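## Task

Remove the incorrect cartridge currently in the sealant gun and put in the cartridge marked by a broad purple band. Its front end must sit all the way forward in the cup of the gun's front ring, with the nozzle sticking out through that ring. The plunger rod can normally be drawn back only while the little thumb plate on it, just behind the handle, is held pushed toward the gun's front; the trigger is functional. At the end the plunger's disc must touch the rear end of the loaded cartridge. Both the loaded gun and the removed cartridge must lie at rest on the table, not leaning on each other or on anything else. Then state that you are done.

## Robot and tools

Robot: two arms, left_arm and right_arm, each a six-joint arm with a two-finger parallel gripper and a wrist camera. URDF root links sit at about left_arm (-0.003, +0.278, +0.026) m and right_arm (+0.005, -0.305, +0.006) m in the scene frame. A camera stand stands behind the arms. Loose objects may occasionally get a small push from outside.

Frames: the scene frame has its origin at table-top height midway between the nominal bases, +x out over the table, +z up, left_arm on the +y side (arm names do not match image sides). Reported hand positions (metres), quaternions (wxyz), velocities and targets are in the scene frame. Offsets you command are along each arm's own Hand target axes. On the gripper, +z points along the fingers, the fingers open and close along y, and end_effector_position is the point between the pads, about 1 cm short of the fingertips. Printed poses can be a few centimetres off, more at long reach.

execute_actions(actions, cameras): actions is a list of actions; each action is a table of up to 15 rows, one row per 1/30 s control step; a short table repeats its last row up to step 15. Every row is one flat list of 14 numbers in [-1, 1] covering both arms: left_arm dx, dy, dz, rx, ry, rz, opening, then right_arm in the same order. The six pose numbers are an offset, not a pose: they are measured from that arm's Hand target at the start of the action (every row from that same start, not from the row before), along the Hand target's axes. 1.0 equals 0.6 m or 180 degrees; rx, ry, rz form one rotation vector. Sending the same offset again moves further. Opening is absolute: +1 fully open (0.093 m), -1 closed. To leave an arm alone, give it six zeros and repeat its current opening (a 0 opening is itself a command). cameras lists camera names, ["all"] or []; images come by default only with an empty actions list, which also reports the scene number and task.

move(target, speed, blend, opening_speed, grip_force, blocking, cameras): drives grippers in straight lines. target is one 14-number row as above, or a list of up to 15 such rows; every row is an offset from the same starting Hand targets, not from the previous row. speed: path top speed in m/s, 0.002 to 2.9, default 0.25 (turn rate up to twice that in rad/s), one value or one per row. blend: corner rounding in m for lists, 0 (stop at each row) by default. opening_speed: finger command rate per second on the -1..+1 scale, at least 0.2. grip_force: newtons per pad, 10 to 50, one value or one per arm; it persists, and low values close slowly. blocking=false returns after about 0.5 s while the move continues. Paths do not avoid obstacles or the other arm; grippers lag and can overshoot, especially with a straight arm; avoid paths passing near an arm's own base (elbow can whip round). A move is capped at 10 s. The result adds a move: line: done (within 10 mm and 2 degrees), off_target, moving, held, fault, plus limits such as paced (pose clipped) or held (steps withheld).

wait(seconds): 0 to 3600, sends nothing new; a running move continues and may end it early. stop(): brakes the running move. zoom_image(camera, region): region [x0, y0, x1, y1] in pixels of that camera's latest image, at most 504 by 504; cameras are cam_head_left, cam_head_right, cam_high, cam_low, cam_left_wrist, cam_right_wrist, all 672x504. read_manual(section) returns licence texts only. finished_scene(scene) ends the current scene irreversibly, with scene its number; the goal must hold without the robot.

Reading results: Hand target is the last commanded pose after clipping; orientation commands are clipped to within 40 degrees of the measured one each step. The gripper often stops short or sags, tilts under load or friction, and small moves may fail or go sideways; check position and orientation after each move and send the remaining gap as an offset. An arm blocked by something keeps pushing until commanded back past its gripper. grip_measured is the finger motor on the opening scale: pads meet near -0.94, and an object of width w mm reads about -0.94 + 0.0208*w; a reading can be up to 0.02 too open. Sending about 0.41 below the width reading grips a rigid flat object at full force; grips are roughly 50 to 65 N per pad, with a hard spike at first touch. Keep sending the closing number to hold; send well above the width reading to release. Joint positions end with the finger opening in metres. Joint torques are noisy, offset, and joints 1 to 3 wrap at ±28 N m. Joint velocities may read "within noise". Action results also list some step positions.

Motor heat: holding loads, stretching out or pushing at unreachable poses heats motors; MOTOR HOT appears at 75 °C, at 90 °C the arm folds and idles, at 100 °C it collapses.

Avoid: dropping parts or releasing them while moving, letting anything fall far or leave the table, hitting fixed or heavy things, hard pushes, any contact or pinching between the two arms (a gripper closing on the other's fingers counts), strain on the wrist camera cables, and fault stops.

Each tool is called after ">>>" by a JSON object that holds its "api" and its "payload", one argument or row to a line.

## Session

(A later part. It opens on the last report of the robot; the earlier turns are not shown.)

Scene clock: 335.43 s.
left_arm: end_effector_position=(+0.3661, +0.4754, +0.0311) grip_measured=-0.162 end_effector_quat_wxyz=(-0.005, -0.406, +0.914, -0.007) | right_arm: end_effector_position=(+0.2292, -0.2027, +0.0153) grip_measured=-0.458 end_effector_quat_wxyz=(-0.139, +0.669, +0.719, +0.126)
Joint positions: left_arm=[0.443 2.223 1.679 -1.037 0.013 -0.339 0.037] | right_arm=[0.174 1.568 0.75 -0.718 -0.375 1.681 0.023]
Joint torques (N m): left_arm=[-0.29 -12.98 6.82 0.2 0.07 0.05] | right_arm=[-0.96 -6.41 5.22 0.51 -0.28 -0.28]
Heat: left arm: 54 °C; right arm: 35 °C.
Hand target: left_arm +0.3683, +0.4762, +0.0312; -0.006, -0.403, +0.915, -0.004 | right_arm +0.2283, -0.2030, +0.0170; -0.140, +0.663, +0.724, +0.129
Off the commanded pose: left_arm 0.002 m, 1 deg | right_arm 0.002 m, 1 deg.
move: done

>>> {"api": "move", "payload": {
  "target": [
    [0,0.0,-0.217,0,0,0,-0.5,0,0,0,0,0,0,-0.9],
    [0.4285,-0.431,-0.215,0,0,-0.077,-0.5,0,0,0,0,0,0,-0.9],
    [0.4285,-0.431,-0.12,0.0087,0.0718,-0.0762,-0.5,0,0,0,0,0,0,-0.9]
  ],
  "speed": [0.15,0.3,0.15],
  "blend": [0.02,0.02,0],
  "cameras": ["cam_low","cam_high","cam_left_wrist","cam_head_left"]
}}

>>> {"api": "zoom_image", "payload": {
  "camera": "cam_low",
  "region": [240, 110, 480, 290]
}}

>>> {"api": "zoom_image", "payload": {
  "camera": "cam_high",
  "region": [330, 150, 470, 290]
}}

Scene clock: 352.97 s.
left_arm: end_effector_position=(+0.3860, +0.1142, +0.1115) grip_measured=-0.144 end_effector_quat_wxyz=(-0.094, -0.508, +0.854, -0.056) | right_arm: end_effector_position=(+0.2292, -0.2027, +0.0153) grip_measured=-0.458 end_effector_quat_wxyz=(-0.139, +0.669, +0.719, +0.126)
Joint positions: left_arm=[-0.367 2.209 1.964 -1.366 0.215 -1.381 0.038] | right_arm=[0.174 1.568 0.75 -0.718 -0.375 1.681 0.023]
Joint torques (N m): left_arm=[0.43 -13.24 5.11 0.24 0.39 0.11] | right_arm=[-0.96 -6.38 5.22 0.52 -0.3 -0.27]
Heat: left arm: 57 °C; right arm: 35 °C.
Hand target: left_arm +0.3858, +0.1129, +0.1077; -0.104, -0.506, +0.854, -0.061 | right_arm +0.2283, -0.2030, +0.0170; -0.140, +0.663, +0.724, +0.129
Off the commanded pose: left_arm 0.004 m, 1 deg | right_arm 0.002 m, 1 deg.
move: done
Images, in order (width x height): cam_head_left 672x504, cam_high 672x504, cam_low 672x504, cam_left_wrist 672x504.

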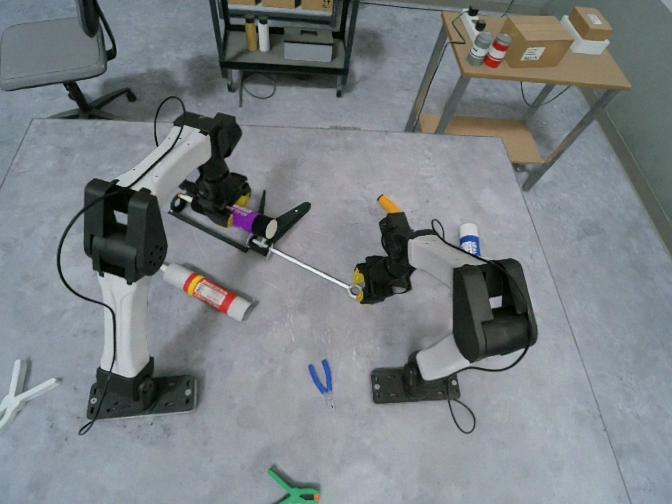

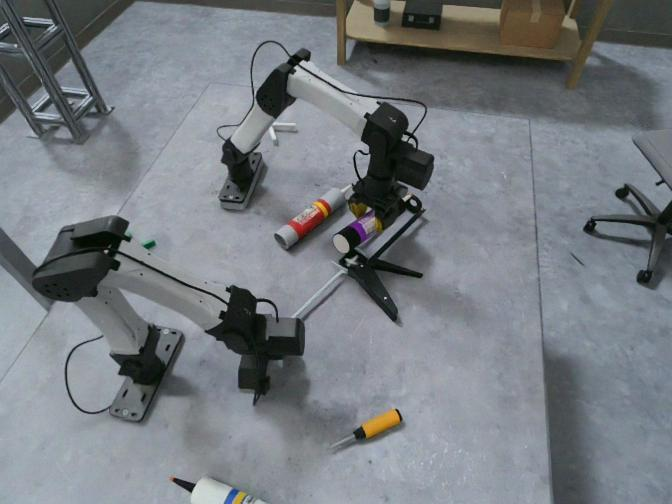

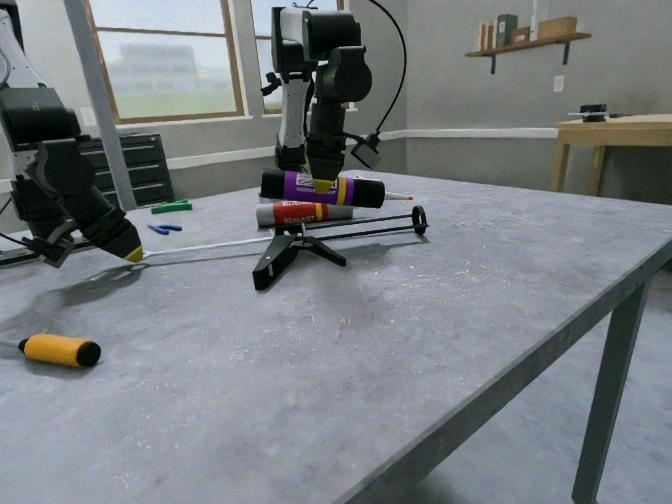

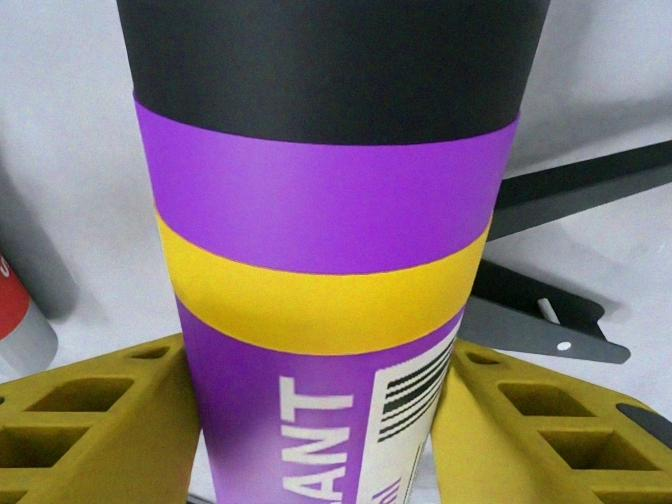

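Scaled by 2.100 from the camera's image (finer frame: 960x720).

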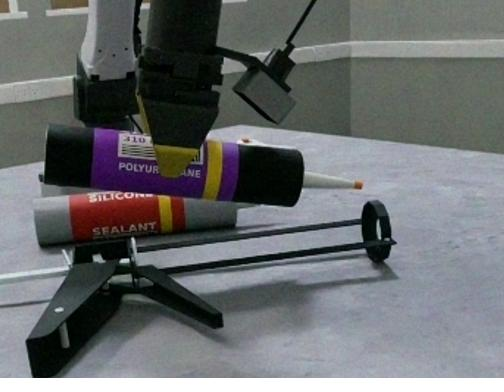

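Scaled by 3.600 from the camera's image (finer frame: 960x720).

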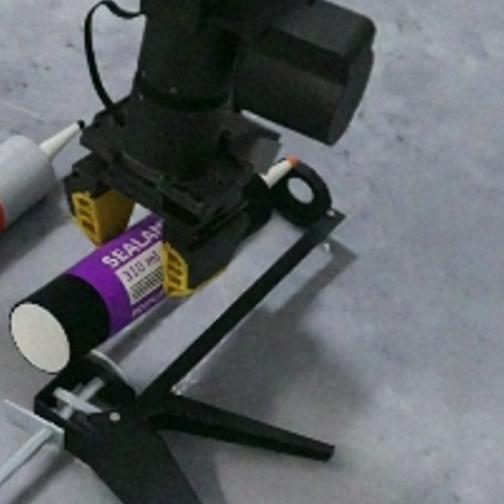

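>>> {"api": "move", "payload": {
  "target": [-0.0116,0,0.047,0,0,0,-0.5,0,0,0,0,0,0,-0.9],
  "speed": 0.12,
  "cameras": ["cam_low","cam_high"]
}}

>>> {"api": "zoom_image", "payload": {
  "camera": "cam_low",
  "region": [340, 160, 460, 260]
}}

>>> {"api": "zoom_image", "payload": {
  "camera": "cam_high",
  "region": [370, 170, 450, 240]
}}

Scene clock: 366.10 s.
left_arm: end_effector_position=(+0.3860, +0.1140, +0.0821) grip_measured=-0.144 end_effector_quat_wxyz=(-0.095, -0.508, +0.854, -0.056) | right_arm: end_effector_position=(+0.2292, -0.2027, +0.0153) grip_measured=-0.458 end_effector_quat_wxyz=(-0.139, +0.669, +0.719, +0.126)
Joint positions: left_arm=[-0.367 2.219 1.863 -1.257 0.217 -1.381 0.038] | right_arm=[0.174 1.568 0.75 -0.718 -0.375 1.681 0.023]
Joint torques (N m): left_arm=[0.4 -13.39 5.22 0.23 0.39 0.11] | right_arm=[-0.96 -6.43 5.31 0.51 -0.3 -0.26]
Heat: left arm: 55 °C; right arm: 35 °C.
Hand target: left_arm +0.3857, +0.1129, +0.0786; -0.104, -0.506, +0.854, -0.061 | right_arm +0.2283, -0.2030, +0.0170; -0.140, +0.663, +0.724, +0.129
Off the commanded pose: left_arm 0.004 m, 1 deg | right_arm 0.002 m, 1 deg.
move: done
Images, in order (width x height): cam_high 672x504, cam_low 672x504.

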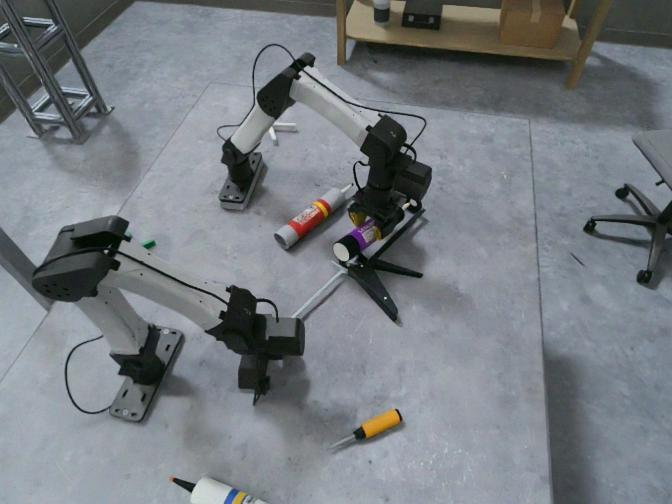

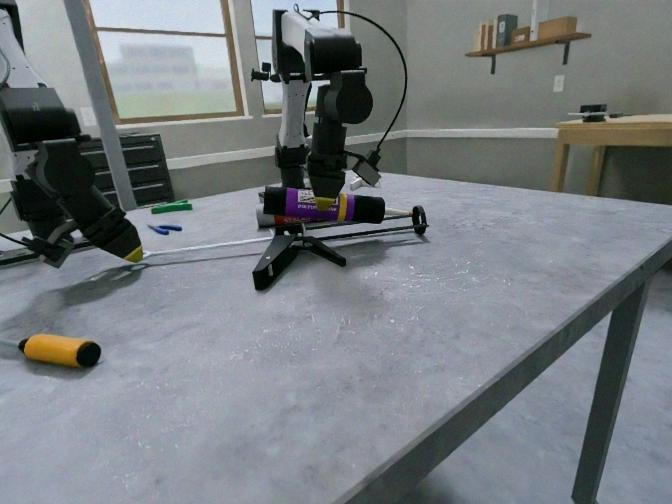

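Scaled by 4.200 from the camera's image (finer frame: 960x720).

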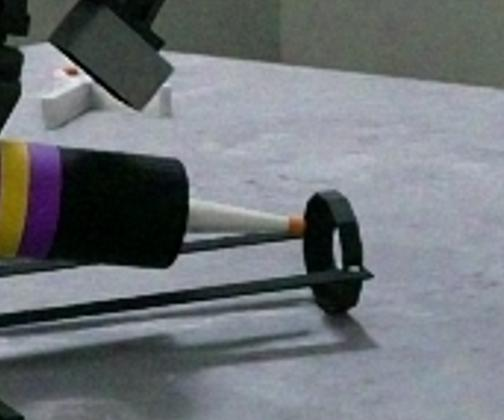

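Scaled by 6.300 from the camera's image (finer frame: 960x720).

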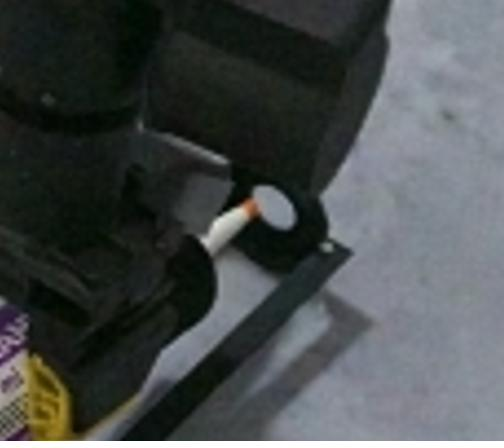

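>>> {"api": "move", "payload": {
  "target": [
    [-0.003,0,0.013,0,0,0,-0.5,0,0,0,0,0,0,-0.9],
    [-0.048,0,0.013,0,0,0,-0.5,0,0,0,0,0,0,-0.9]
  ],
  "speed": 0.06,
  "cameras": ["cam_low","cam_high"]
}}

>>> {"api": "zoom_image", "payload": {
  "camera": "cam_low",
  "region": [340, 160, 460, 260]
}}

>>> {"api": "zoom_image", "payload": {
  "camera": "cam_high",
  "region": [370, 170, 450, 240]
}}

Scene clock: 378.73 s.
left_arm: end_effector_position=(+0.3948, +0.1381, +0.0645) grip_measured=-0.144 end_effector_quat_wxyz=(-0.099, -0.508, +0.854, -0.055) | right_arm: end_effector_position=(+0.2292, -0.2027, +0.0153) grip_measured=-0.458 end_effector_quat_wxyz=(-0.139, +0.669, +0.719, +0.126)
Joint positions: left_arm=[-0.305 2.249 1.841 -1.225 0.219 -1.318 0.038] | right_arm=[0.174 1.568 0.75 -0.718 -0.375 1.681 0.023]
Joint torques (N m): left_arm=[0.17 -12.68 7.19 0.11 0.34 0.09] | right_arm=[-1.02 -6.45 5.24 0.53 -0.29 -0.26]
Heat: left arm: 54 °C; right arm: 35 °C.
Hand target: left_arm +0.3982, +0.1358, +0.0641; -0.104, -0.506, +0.854, -0.061 | right_arm +0.2283, -0.2030, +0.0170; -0.140, +0.663, +0.724, +0.129
Off the commanded pose: left_arm 0.004 m, 1 deg | right_arm 0.002 m, 1 deg.
move: done
Images, in order (width x height): cam_high 672x504, cam_low 672x504.

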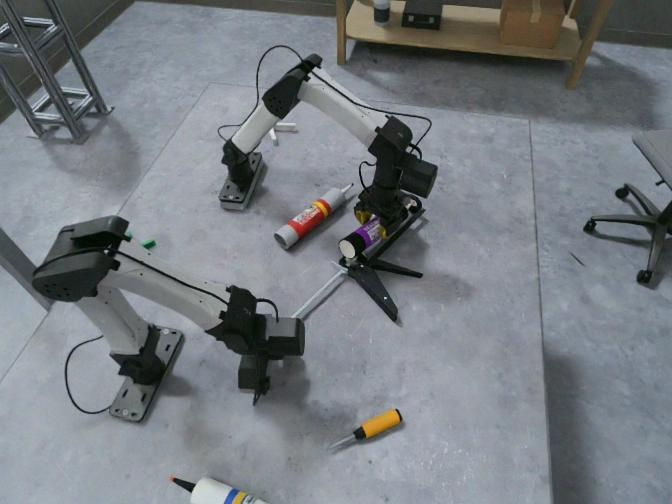

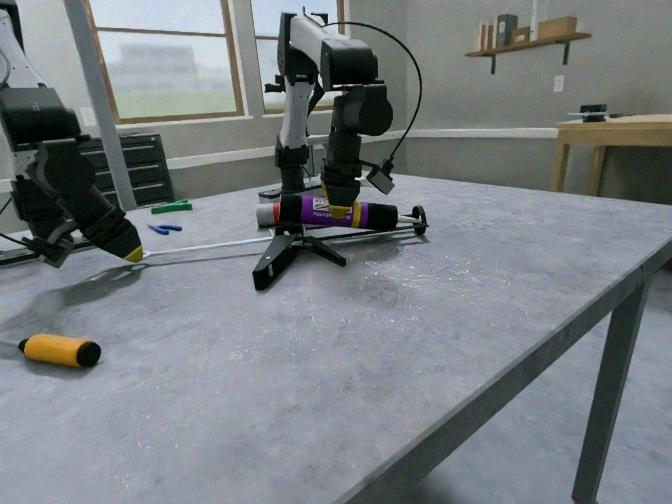

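Scaled by 4.200 from the camera's image (finer frame: 960x720).

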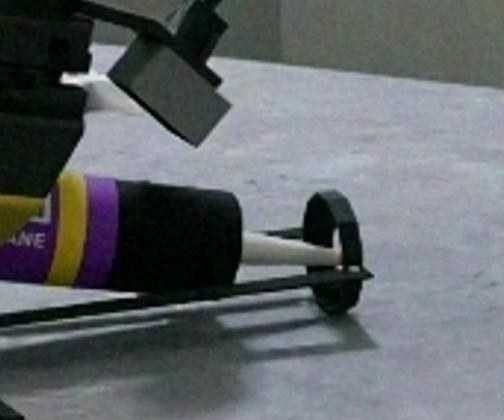

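Scaled by 6.300 from the camera's image (finer frame: 960x720).

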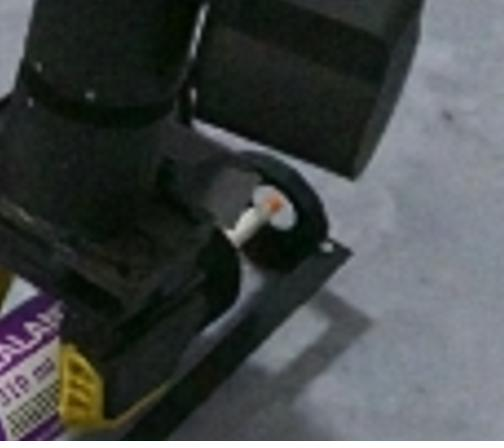

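>>> {"api": "move", "payload": {
  "target": [-0.045,-0.002,-0.006,0,0,0,-0.5,0,0,0,0,0,0,-0.9],
  "speed": 0.06,
  "cameras": ["cam_low","cam_high"]
}}

>>> {"api": "zoom_image", "payload": {
  "camera": "cam_low",
  "region": [340, 160, 460, 260]
}}

>>> {"api": "zoom_image", "payload": {
  "camera": "cam_high",
  "region": [370, 170, 450, 240]
}}

Scene clock: 393.30 s.
left_arm: end_effector_position=(+0.4086, +0.1603, +0.0589) grip_measured=-0.144 end_effector_quat_wxyz=(-0.101, -0.509, +0.853, -0.058) | right_arm: end_effector_position=(+0.2292, -0.2027, +0.0153) grip_measured=-0.458 end_effector_quat_wxyz=(-0.139, +0.669, +0.719, +0.126)
Joint positions: left_arm=[-0.246 2.293 1.891 -1.243 0.222 -1.259 0.038] | right_arm=[0.174 1.568 0.75 -0.718 -0.375 1.681 0.023]
Joint torques (N m): left_arm=[0.13 -12.96 8.23 -0.05 0.27 0.09] | right_arm=[-0.96 -6.41 5.16 0.51 -0.3 -0.27]
Heat: left arm: 56 °C; right arm: 35 °C.
Hand target: left_arm +0.4122, +0.1589, +0.0611; -0.104, -0.506, +0.854, -0.061 | right_arm +0.2283, -0.2030, +0.0170; -0.140, +0.663, +0.724, +0.129
Off the commanded pose: left_arm 0.005 m, 1 deg | right_arm 0.002 m, 1 deg.
move: done
Images, in order (width x height): cam_high 672x504, cam_low 672x504.

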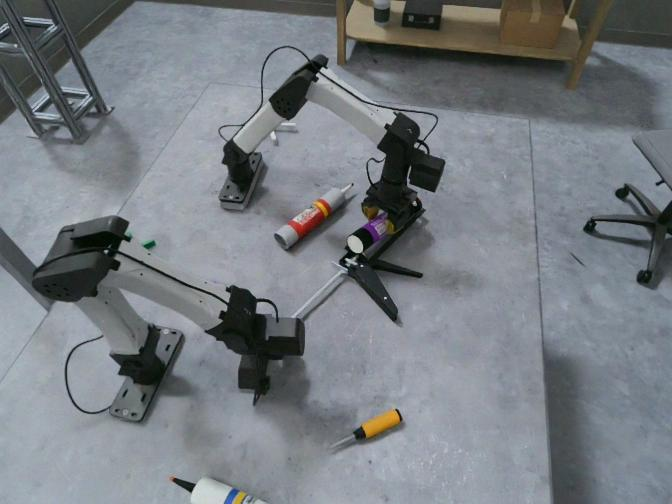

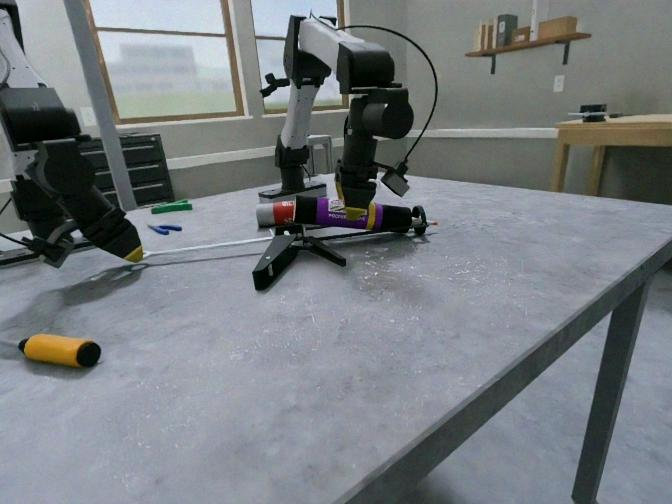

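Scaled by 4.200 from the camera's image (finer frame: 960x720).

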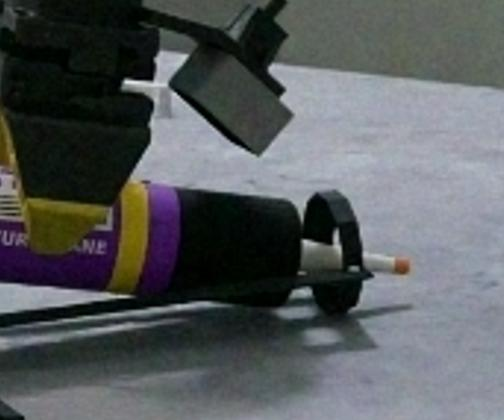

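Scaled by 6.300 from the camera's image (finer frame: 960x720).

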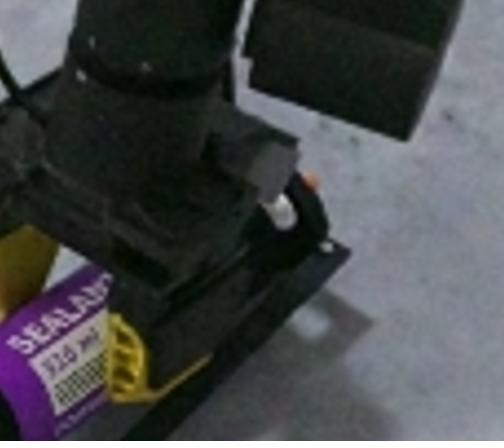

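>>> {"api": "move", "payload": {
  "target": [-0.034,0.0,-0.004,0,-0.008,0,-0.5,0,0,0,0,0,0,-0.9],
  "speed": 0.06,
  "cameras": ["cam_low","cam_high"]
}}

>>> {"api": "zoom_image", "payload": {
  "camera": "cam_low",
  "region": [240, 160, 460, 280]
}}

>>> {"api": "zoom_image", "payload": {
  "camera": "cam_high",
  "region": [330, 170, 450, 290]
}}

Scene clock: 400.47 s.
left_arm: end_effector_position=(+0.4178, +0.1766, +0.0559) grip_measured=-0.144 end_effector_quat_wxyz=(-0.092, -0.509, +0.854, -0.053) | right_arm: end_effector_position=(+0.2292, -0.2027, +0.0153) grip_measured=-0.458 end_effector_quat_wxyz=(-0.139, +0.669, +0.719, +0.126)
Joint positions: left_arm=[-0.213 2.319 1.927 -1.254 0.2 -1.225 0.038] | right_arm=[0.174 1.568 0.75 -0.718 -0.375 1.681 0.023]
Joint torques (N m): left_arm=[0.25 -13.34 8.35 -0.05 0.22 0.09] | right_arm=[-0.98 -6.39 5.23 0.53 -0.31 -0.27]
Heat: left arm: 55 °C; right arm: 35 °C.
Hand target: left_arm +0.4222, +0.1768, +0.0587; -0.093, -0.507, +0.855, -0.055 | right_arm +0.2283, -0.2030, +0.0170; -0.140, +0.663, +0.724, +0.129
Off the commanded pose: left_arm 0.005 m, 0 deg | right_arm 0.002 m, 1 deg.
move: done
Images, in order (width x height): cam_high 672x504, cam_low 672x504.

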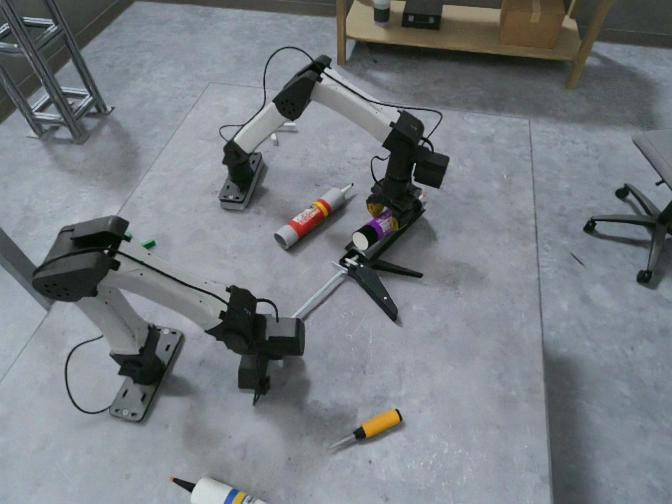

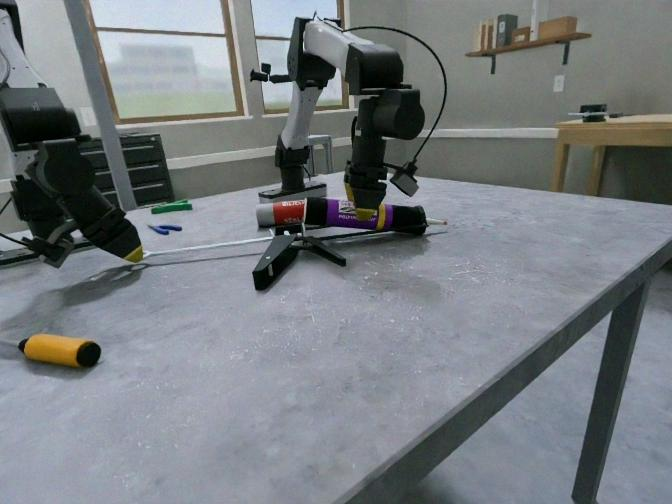

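Scaled by 2.291 from the camera's image (finer frame: 960x720).

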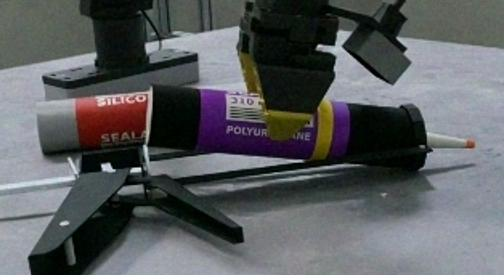

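Scaled by 4.200 from the camera's image (finer frame: 960x720).

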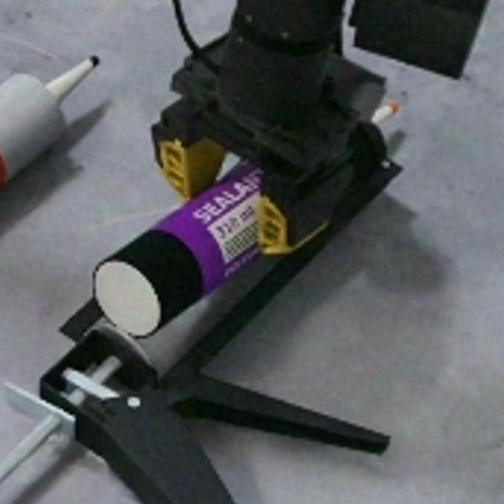

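>>> {"api": "move", "payload": {
  "target": [
    [-0.01,0.0,0.012,0,-0.025,0,-0.5,0,0,0,0,0,0,-0.9],
    [-0.016,0.0,0.036,0,-0.062,0,-0.5,0,0,0,0,0,0,-0.9]
  ],
  "speed": 0.06,
  "cameras": ["cam_low","cam_high","cam_left_wrist"]
}}

>>> {"api": "zoom_image", "payload": {
  "camera": "cam_low",
  "region": [240, 160, 460, 280]
}}

>>> {"api": "zoom_image", "payload": {
  "camera": "cam_high",
  "region": [330, 170, 450, 290]
}}

Scene clock: 409.57 s.
left_arm: end_effector_position=(+0.4193, +0.1804, +0.0349) grip_measured=-0.144 end_effector_quat_wxyz=(-0.029, -0.508, +0.861, +0.001) | right_arm: end_effector_position=(+0.2306, -0.2035, +0.0150) grip_measured=-0.458 end_effector_quat_wxyz=(-0.135, +0.668, +0.721, +0.126)
Joint positions: left_arm=[-0.266 2.31 1.841 -1.146 0.038 -1.278 0.038] | right_arm=[0.174 1.568 0.75 -0.713 -0.369 1.677 0.023]
Joint torques (N m): left_arm=[-0.27 -16.4 3.4 0.58 -0.07 -0.08] | right_arm=[-0.94 -6.38 5.27 0.51 -0.39 -0.21]
Heat: left arm: 56 °C; right arm: 35 °C.
Hand target: left_arm +0.4244, +0.1809, +0.0354; -0.010, -0.509, +0.861, -0.005 | right_arm +0.2282, -0.2030, +0.0170; -0.140, +0.663, +0.724, +0.129
Off the commanded pose: left_arm 0.005 m, 2 deg | right_arm 0.003 m, 1 deg.
move: done
Images, in order (width x height): cam_high 672x504, cam_low 672x504, cam_left_wrist 672x504.

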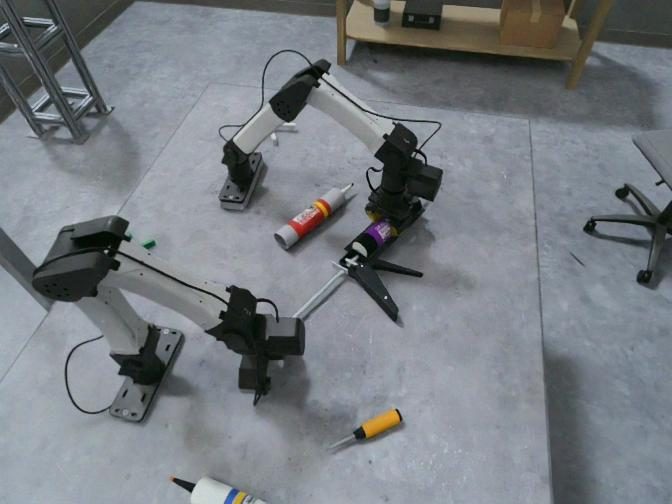

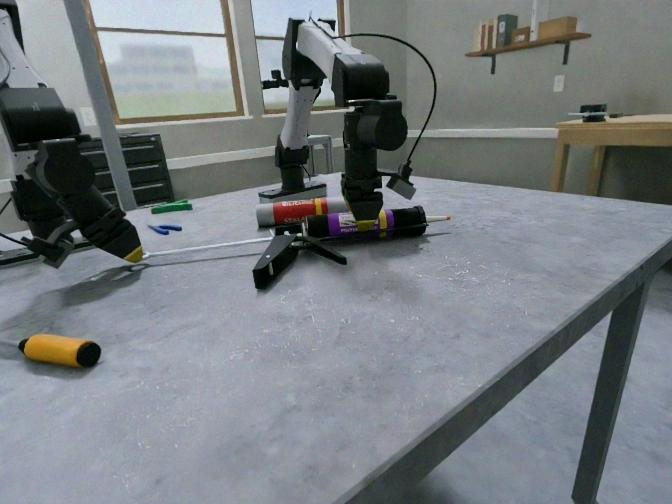

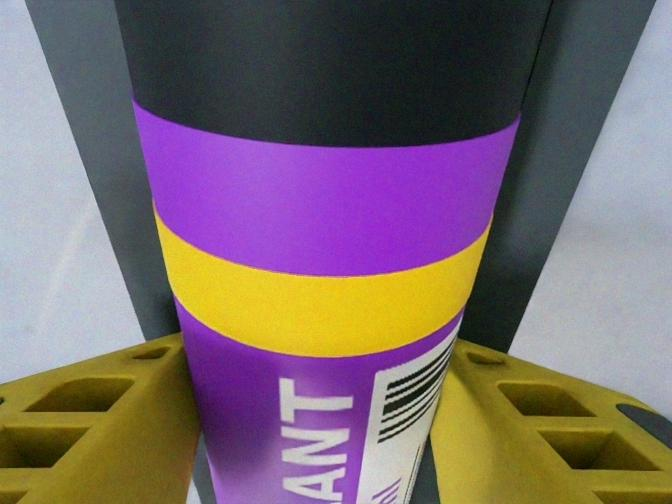

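Scaled by 2.291 from the camera's image (finer frame: 960x720).

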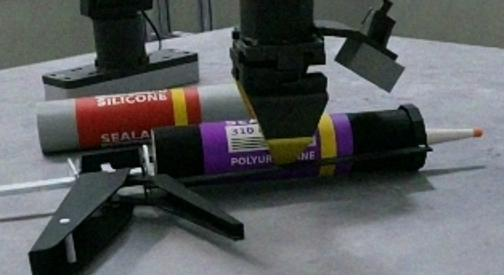

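Scaled by 4.200 from the camera's image (finer frame: 960x720).

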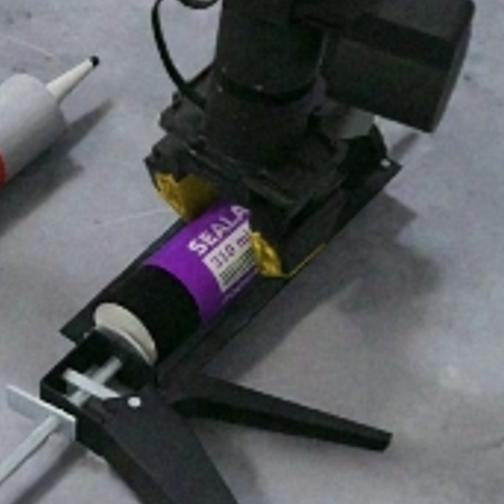

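>>> {"api": "move", "payload": {
  "target": [
    [-0.03,0.0,0.006,0,-0.01,0,-0.5,0,0,0,0,0,0,-0.9]
  ],
  "speed": 0.05
}}

>>> {"api": "move", "payload": {
  "target": [
    [0.015,0.0,0,0,0,0,-0.5,0,0,0,0,0,0,-0.9],
    [0.015,0.0,0,0,0,0,-0.05,0,0,0,0,0,0,-0.9],
    [0.015,0,0,0,0,0,0.35,0,0,0,0,0,0,-0.9],
    [0.015,0,-0.13,0,0,0,0.35,0,0,0,0,0,0,-0.9],
    [0.09,0,-0.13,0,0,0,0.35,0,0,0,0,0,0,-0.9]
  ],
  "speed": 0.12,
  "opening_speed": 0.9,
  "cameras": ["cam_low","cam_high","cam_left_wrist"]
}}

>>> {"api": "zoom_image", "payload": {
  "camera": "cam_high",
  "region": [330, 170, 450, 290]
}}

Scene clock: 419.47 s.
left_arm: end_effector_position=(+0.4196, +0.1811, +0.0349) grip_measured=-0.144 end_effector_quat_wxyz=(-0.028, -0.509, +0.860, +0.002) | right_arm: end_effector_position=(+0.2307, -0.2035, +0.0149) grip_measured=-0.458 end_effector_quat_wxyz=(-0.135, +0.668, +0.721, +0.126)
Joint positions: left_arm=[-0.265 2.31 1.841 -1.145 0.036 -1.278 0.038] | right_arm=[0.174 1.568 0.75 -0.713 -0.369 1.677 0.023]
Joint torques (N m): left_arm=[1.83 -14.89 4.44 0.68 -0.32 0.23] | right_arm=[-0.96 -6.31 5.23 0.46 -0.36 -0.21]
Heat: left arm: 57 °C; right arm: 35 °C.
Hand target: left_arm +0.4330, +0.1967, +0.0315; +0.004, -0.509, +0.860, +0.003 | right_arm +0.2283, -0.2030, +0.0170; -0.140, +0.663, +0.724, +0.129
Off the commanded pose: left_arm 0.021 m, 4 deg | right_arm 0.003 m, 1 deg.
move: off_target (left_arm)

Scene clock: 423.90 s.
left_arm: end_effector_position=(+0.4062, +0.1460, +0.0953) grip_measured=+0.347 end_effector_quat_wxyz=(-0.011, -0.502, +0.864, +0.014) | right_arm: end_effector_position=(+0.2309, -0.2035, +0.0149) grip_measured=-0.458 end_effector_quat_wxyz=(-0.134, +0.668, +0.721, +0.126)
Joint positions: left_arm=[-0.367 2.25 1.982 -1.338 -0.003 -1.365 0.062] | right_arm=[0.174 1.568 0.75 -0.712 -0.368 1.676 0.023]
Joint torques (N m): left_arm=[0.27 -18.65 4.18 0.3 0.01 -0.15] | right_arm=[-0.94 -6.41 5.23 0.47 -0.36 -0.21]
Heat: left arm: 59 °C; right arm: 35 °C.
Hand target: left_arm +0.4068, +0.1486, +0.1090; +0.004, -0.509, +0.861, +0.003 | right_arm +0.2283, -0.2030, +0.0170; -0.140, +0.663, +0.724, +0.129
Off the commanded pose: left_arm 0.014 m, 2 deg | right_arm 0.003 m, 1 deg.
move: off_target (left_arm); target 2's new opening was sent with left_arm's hand 0.013 m and 4 deg from that target; target 3's new opening was sent with left_arm's hand 0.012 m and 4 deg from that target
Images, in order (width x height): cam_high 672x504, cam_low 672x504, cam_left_wrist 672x504.

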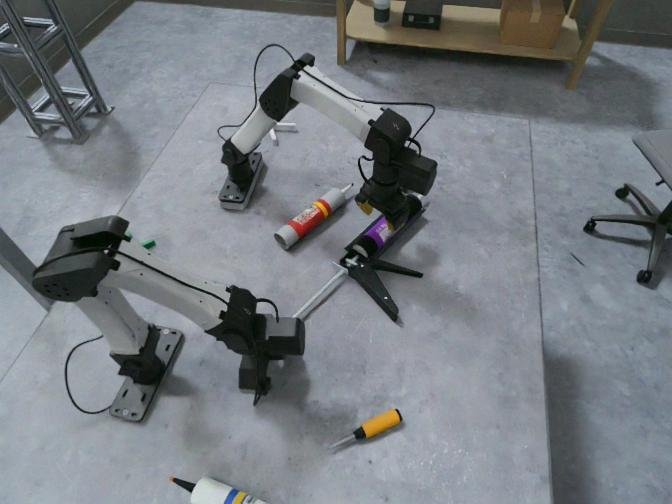

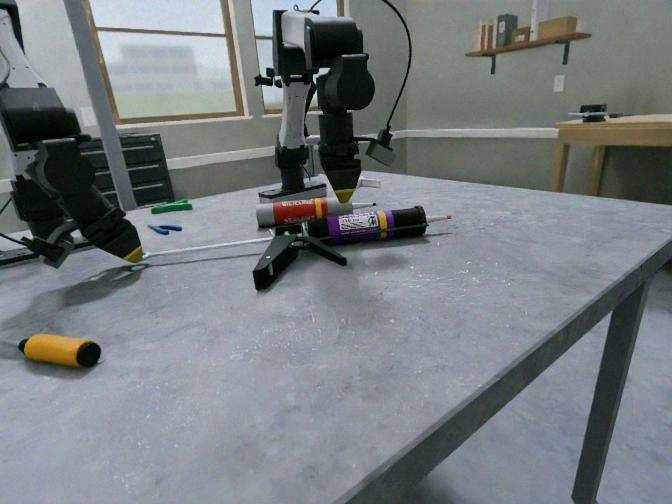

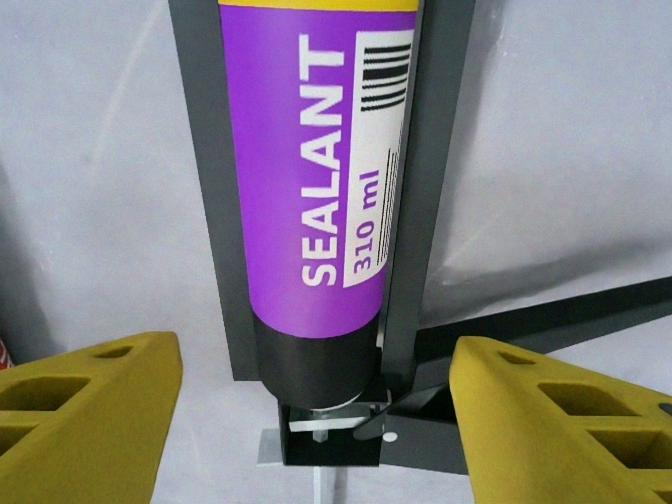

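Scaled by 4.200 from the camera's image (finer frame: 960x720).

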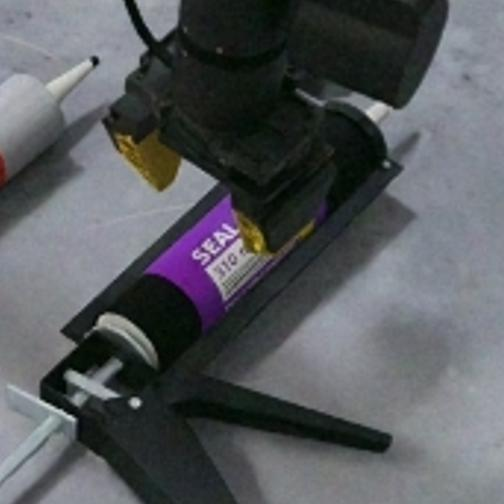

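>>> {"api": "zoom_image", "payload": {
  "camera": "cam_left_wrist",
  "region": [220, 320, 420, 500]
}}

>>> {"api": "zoom_image", "payload": {
  "camera": "cam_low",
  "region": [240, 180, 460, 300]
}}

Scaled by 2.520 from the camera's image (finer frame: 960x720).

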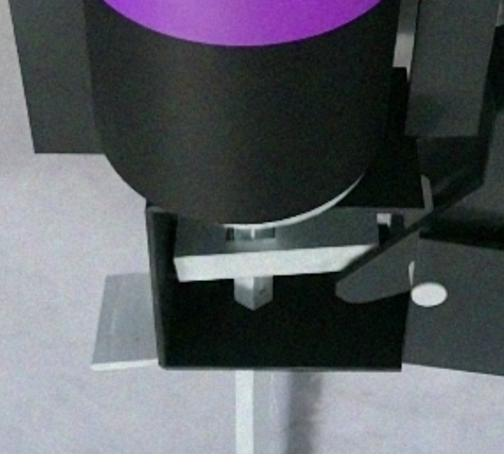

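Scaled by 2.291 from the camera's image (finer frame: 960x720).

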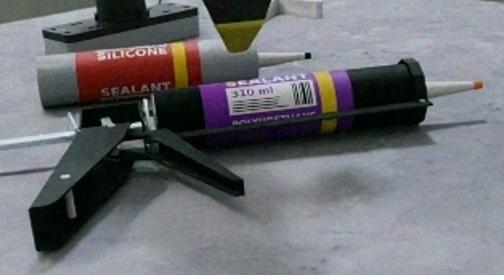

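>>> {"api": "move", "payload": {
  "target": [0.11,0,0.0,0,0,0,0.35,0,0,0,0,0,0,-0.9],
  "speed": 0.2,
  "cameras": ["cam_left_wrist"]
}}

>>> {"api": "zoom_image", "payload": {
  "camera": "cam_left_wrist",
  "region": [200, 80, 440, 320]
}}

Scene clock: 437.33 s.
left_arm: end_effector_position=(+0.3738, +0.0877, +0.0948) grip_measured=+0.347 end_effector_quat_wxyz=(-0.009, -0.502, +0.865, +0.017) | right_arm: end_effector_position=(+0.2309, -0.2035, +0.0149) grip_measured=-0.458 end_effector_quat_wxyz=(-0.134, +0.668, +0.721, +0.126)
Joint positions: left_arm=[-0.523 2.216 1.924 -1.316 -0.004 -1.52 0.062] | right_arm=[0.174 1.568 0.75 -0.712 -0.368 1.676 0.023]
Joint torques (N m): left_arm=[0.39 -18.37 4.15 0.28 0.02 -0.13] | right_arm=[-0.95 -6.42 5.24 0.46 -0.34 -0.21]
Heat: left arm: 70 °C; right arm: 35 °C.
Hand target: left_arm +0.3750, +0.0907, +0.1084; +0.004, -0.509, +0.861, +0.003 | right_arm +0.2283, -0.2030, +0.0170; -0.140, +0.663, +0.724, +0.129
Off the commanded pose: left_arm 0.014 m, 2 deg | right_arm 0.003 m, 1 deg.
move: off_target (left_arm)

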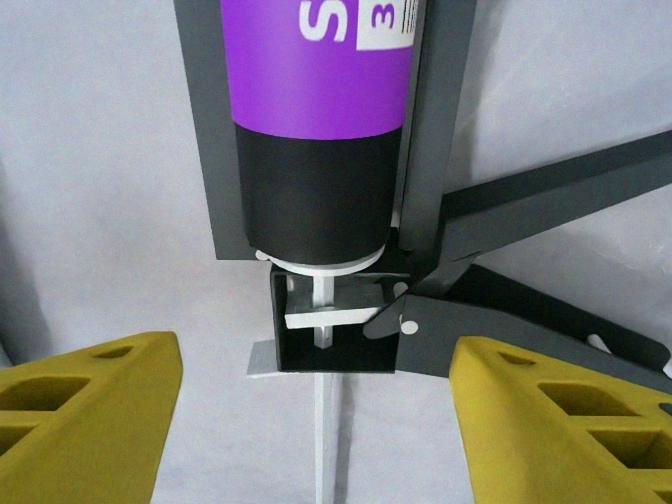

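Scaled by 2.100 from the camera's image (finer frame: 960x720).

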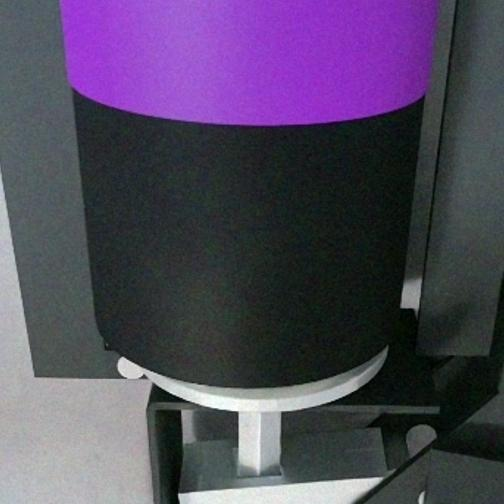

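>>> {"api": "move", "payload": {
  "target": [-0.059,0.27,-0.12,0,0,0,0.35,0,0,0,0,0,0,-0.9],
  "speed": 0.3
}}

>>> {"api": "wait", "payload": {
  "seconds": 10
}}

Scene clock: 447.17 s.
left_arm: end_effector_position=(+0.2555, +0.1948, +0.1829) grip_measured=+0.347 end_effector_quat_wxyz=(+0.008, -0.512, +0.859, -0.006) | right_arm: end_effector_position=(+0.2309, -0.2035, +0.0149) grip_measured=-0.458 end_effector_quat_wxyz=(-0.134, +0.668, +0.721, +0.126)
Joint positions: left_arm=[-0.368 1.552 1.4 -1.399 -0.005 -1.388 0.062] | right_arm=[0.174 1.568 0.75 -0.712 -0.368 1.676 0.023]
Joint torques (N m): left_arm=[0.44 -8.17 4.23 0.22 0.02 0.13] | right_arm=[-0.99 -6.39 5.26 0.47 -0.37 -0.23]
Heat: left arm: 72 °C; right arm: 35 °C.
Hand target: left_arm +0.2497, +0.1991, +0.1809; +0.004, -0.509, +0.860, +0.003 | right_arm +0.2283, -0.2030, +0.0170; -0.140, +0.663, +0.724, +0.129
Off the commanded pose: left_arm 0.007 m, 1 deg | right_arm 0.003 m, 1 deg.
move: done

Scene clock: 457.17 s.
left_arm: end_effector_position=(+0.2555, +0.1948, +0.1829) grip_measured=+0.347 end_effector_quat_wxyz=(+0.008, -0.511, +0.859, -0.006) | right_arm: end_effector_position=(+0.2309, -0.2035, +0.0149) grip_measured=-0.458 end_effector_quat_wxyz=(-0.134, +0.668, +0.721, +0.126)
Joint positions: left_arm=[-0.368 1.552 1.4 -1.399 -0.005 -1.387 0.062] | right_arm=[0.174 1.568 0.75 -0.712 -0.368 1.676 0.023]
Joint torques (N m): left_arm=[0.42 -8.18 4.26 0.22 0.02 0.11] | right_arm=[-0.95 -6.34 5.2 0.48 -0.38 -0.19]
Heat: left arm: 63 °C; right arm: 35 °C.
Hand target: left_arm +0.2498, +0.1990, +0.1809; +0.004, -0.509, +0.861, +0.003 | right_arm +0.2283, -0.2030, +0.0170; -0.140, +0.663, +0.724, +0.129
Tool commands: left_gripper/opening=+0.35 right_gripper/opening=-0.9
Off the commanded pose: left_arm 0.007 m, 1 deg | right_arm 0.003 m, 1 deg.
wait: 10.00 s; at rest by 0.17 s

>>> {"api": "move", "payload": {
  "target": [0,0,0,0,0,0,0.35,-0.077,-0.056,-0.031,0,0,0,-0.9],
  "speed": 0.06,
  "cameras": ["cam_left_wrist","cam_high","cam_low"]
}}

>>> {"api": "zoom_image", "payload": {
  "camera": "cam_low",
  "region": [200, 170, 460, 310]
}}

>>> {"api": "zoom_image", "payload": {
  "camera": "cam_high",
  "region": [300, 170, 460, 330]
}}

Scene clock: 466.73 s.
left_arm: end_effector_position=(+0.2555, +0.1948, +0.1829) grip_measured=+0.347 end_effector_quat_wxyz=(+0.008, -0.511, +0.859, -0.006) | right_arm: end_effector_position=(+0.2058, -0.2506, +0.0146) grip_measured=-0.458 end_effector_quat_wxyz=(-0.144, +0.667, +0.718, +0.137)
Joint positions: left_arm=[-0.368 1.552 1.4 -1.399 -0.005 -1.387 0.062] | right_arm=[-0.054 1.488 0.664 -0.795 -0.396 1.434 0.023]
Joint torques (N m): left_arm=[0.43 -8.12 4.22 0.21 0.03 0.11] | right_arm=[-1.73 -7.19 4.62 0.07 -0.04 -0.34]
Heat: left arm: 58 °C; right arm: 35 °C.
Hand target: left_arm +0.2498, +0.1990, +0.1809; +0.004, -0.509, +0.861, +0.003 | right_arm +0.1991, -0.2555, +0.0170; -0.140, +0.663, +0.724, +0.129
Off the commanded pose: left_arm 0.007 m, 1 deg | right_arm 0.009 m, 1 deg.
move: done
Images, in order (width x height): cam_high 672x504, cam_low 672x504, cam_left_wrist 672x504.

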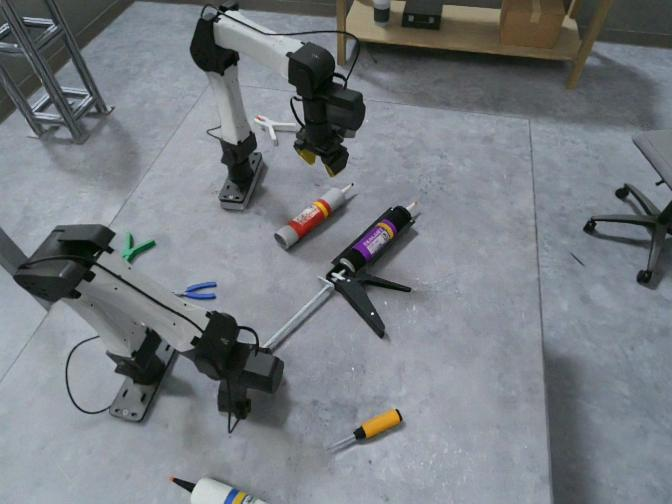

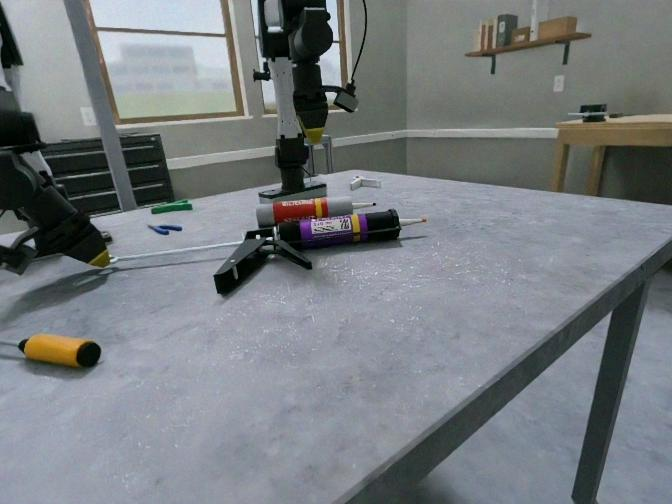

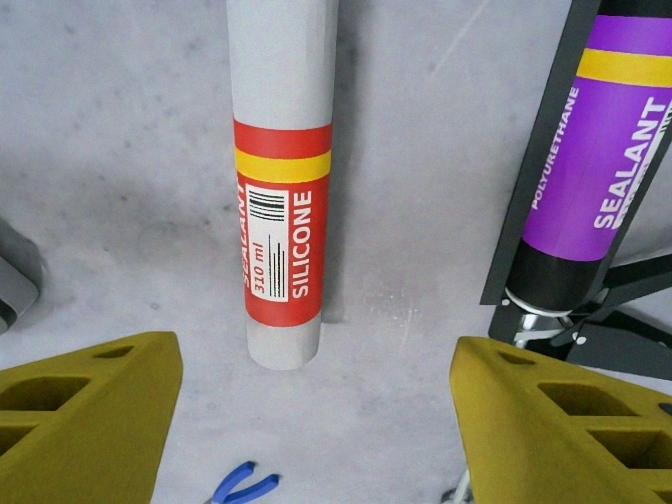

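Scaled by 1.938 from the camera's image (finer frame: 960x720).

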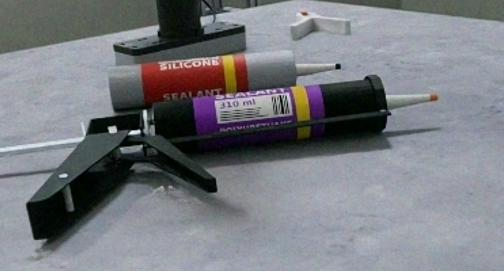

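Scaled by 3.150 from the camera's image (finer frame: 960x720).

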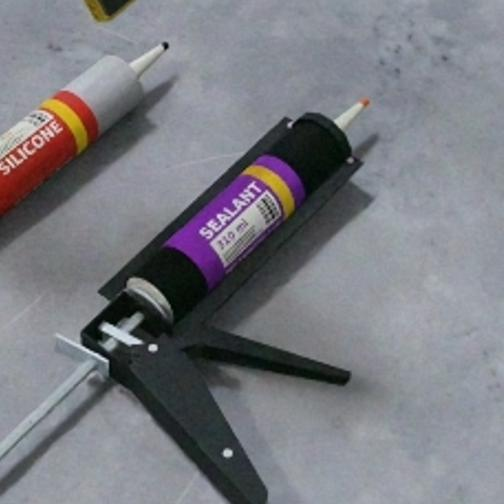

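>>> {"api": "move", "payload": {
  "target": [-0.022,-0.265,0.155,0,0,0,0.38,0,0,0,0,0,0,-0.9],
  "speed": 0.3,
  "cameras": ["cam_left_wrist"]
}}

Scene clock: 473.83 s.
left_arm: end_effector_position=(+0.3935, +0.1376, +0.0911) grip_measured=+0.377 end_effector_quat_wxyz=(+0.005, -0.507, +0.862, -0.002) | right_arm: end_effector_position=(+0.2058, -0.2506, +0.0146) grip_measured=-0.458 end_effector_quat_wxyz=(-0.144, +0.667, +0.718, +0.137)
Joint positions: left_arm=[-0.396 2.161 1.821 -1.222 -0.005 -1.404 0.063] | right_arm=[-0.054 1.488 0.664 -0.795 -0.396 1.434 0.023]
Joint torques (N m): left_arm=[-0.47 -11.51 7.31 0.22 0.03 -0.15] | right_arm=[-1.63 -7.12 4.63 0.06 -0.09 -0.34]
Heat: left arm: 55 °C; right arm: 34 °C.
Hand target: left_arm +0.3958, +0.1349, +0.0879; +0.004, -0.509, +0.861, +0.003 | right_arm +0.1991, -0.2555, +0.0170; -0.140, +0.663, +0.724, +0.129
Off the commanded pose: left_arm 0.005 m, 1 deg | right_arm 0.009 m, 1 deg.
move: done

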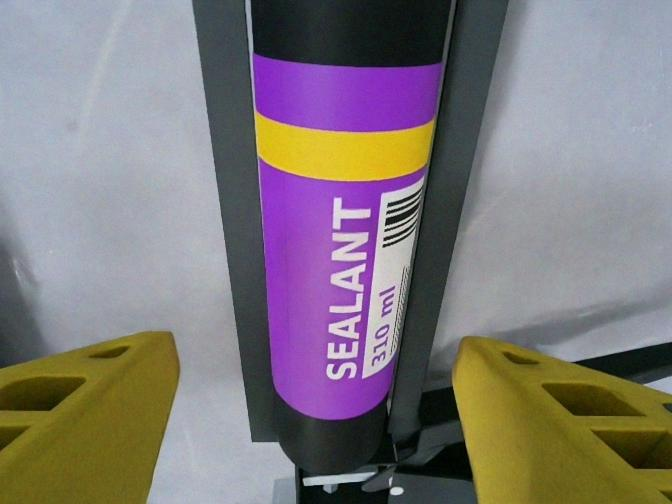

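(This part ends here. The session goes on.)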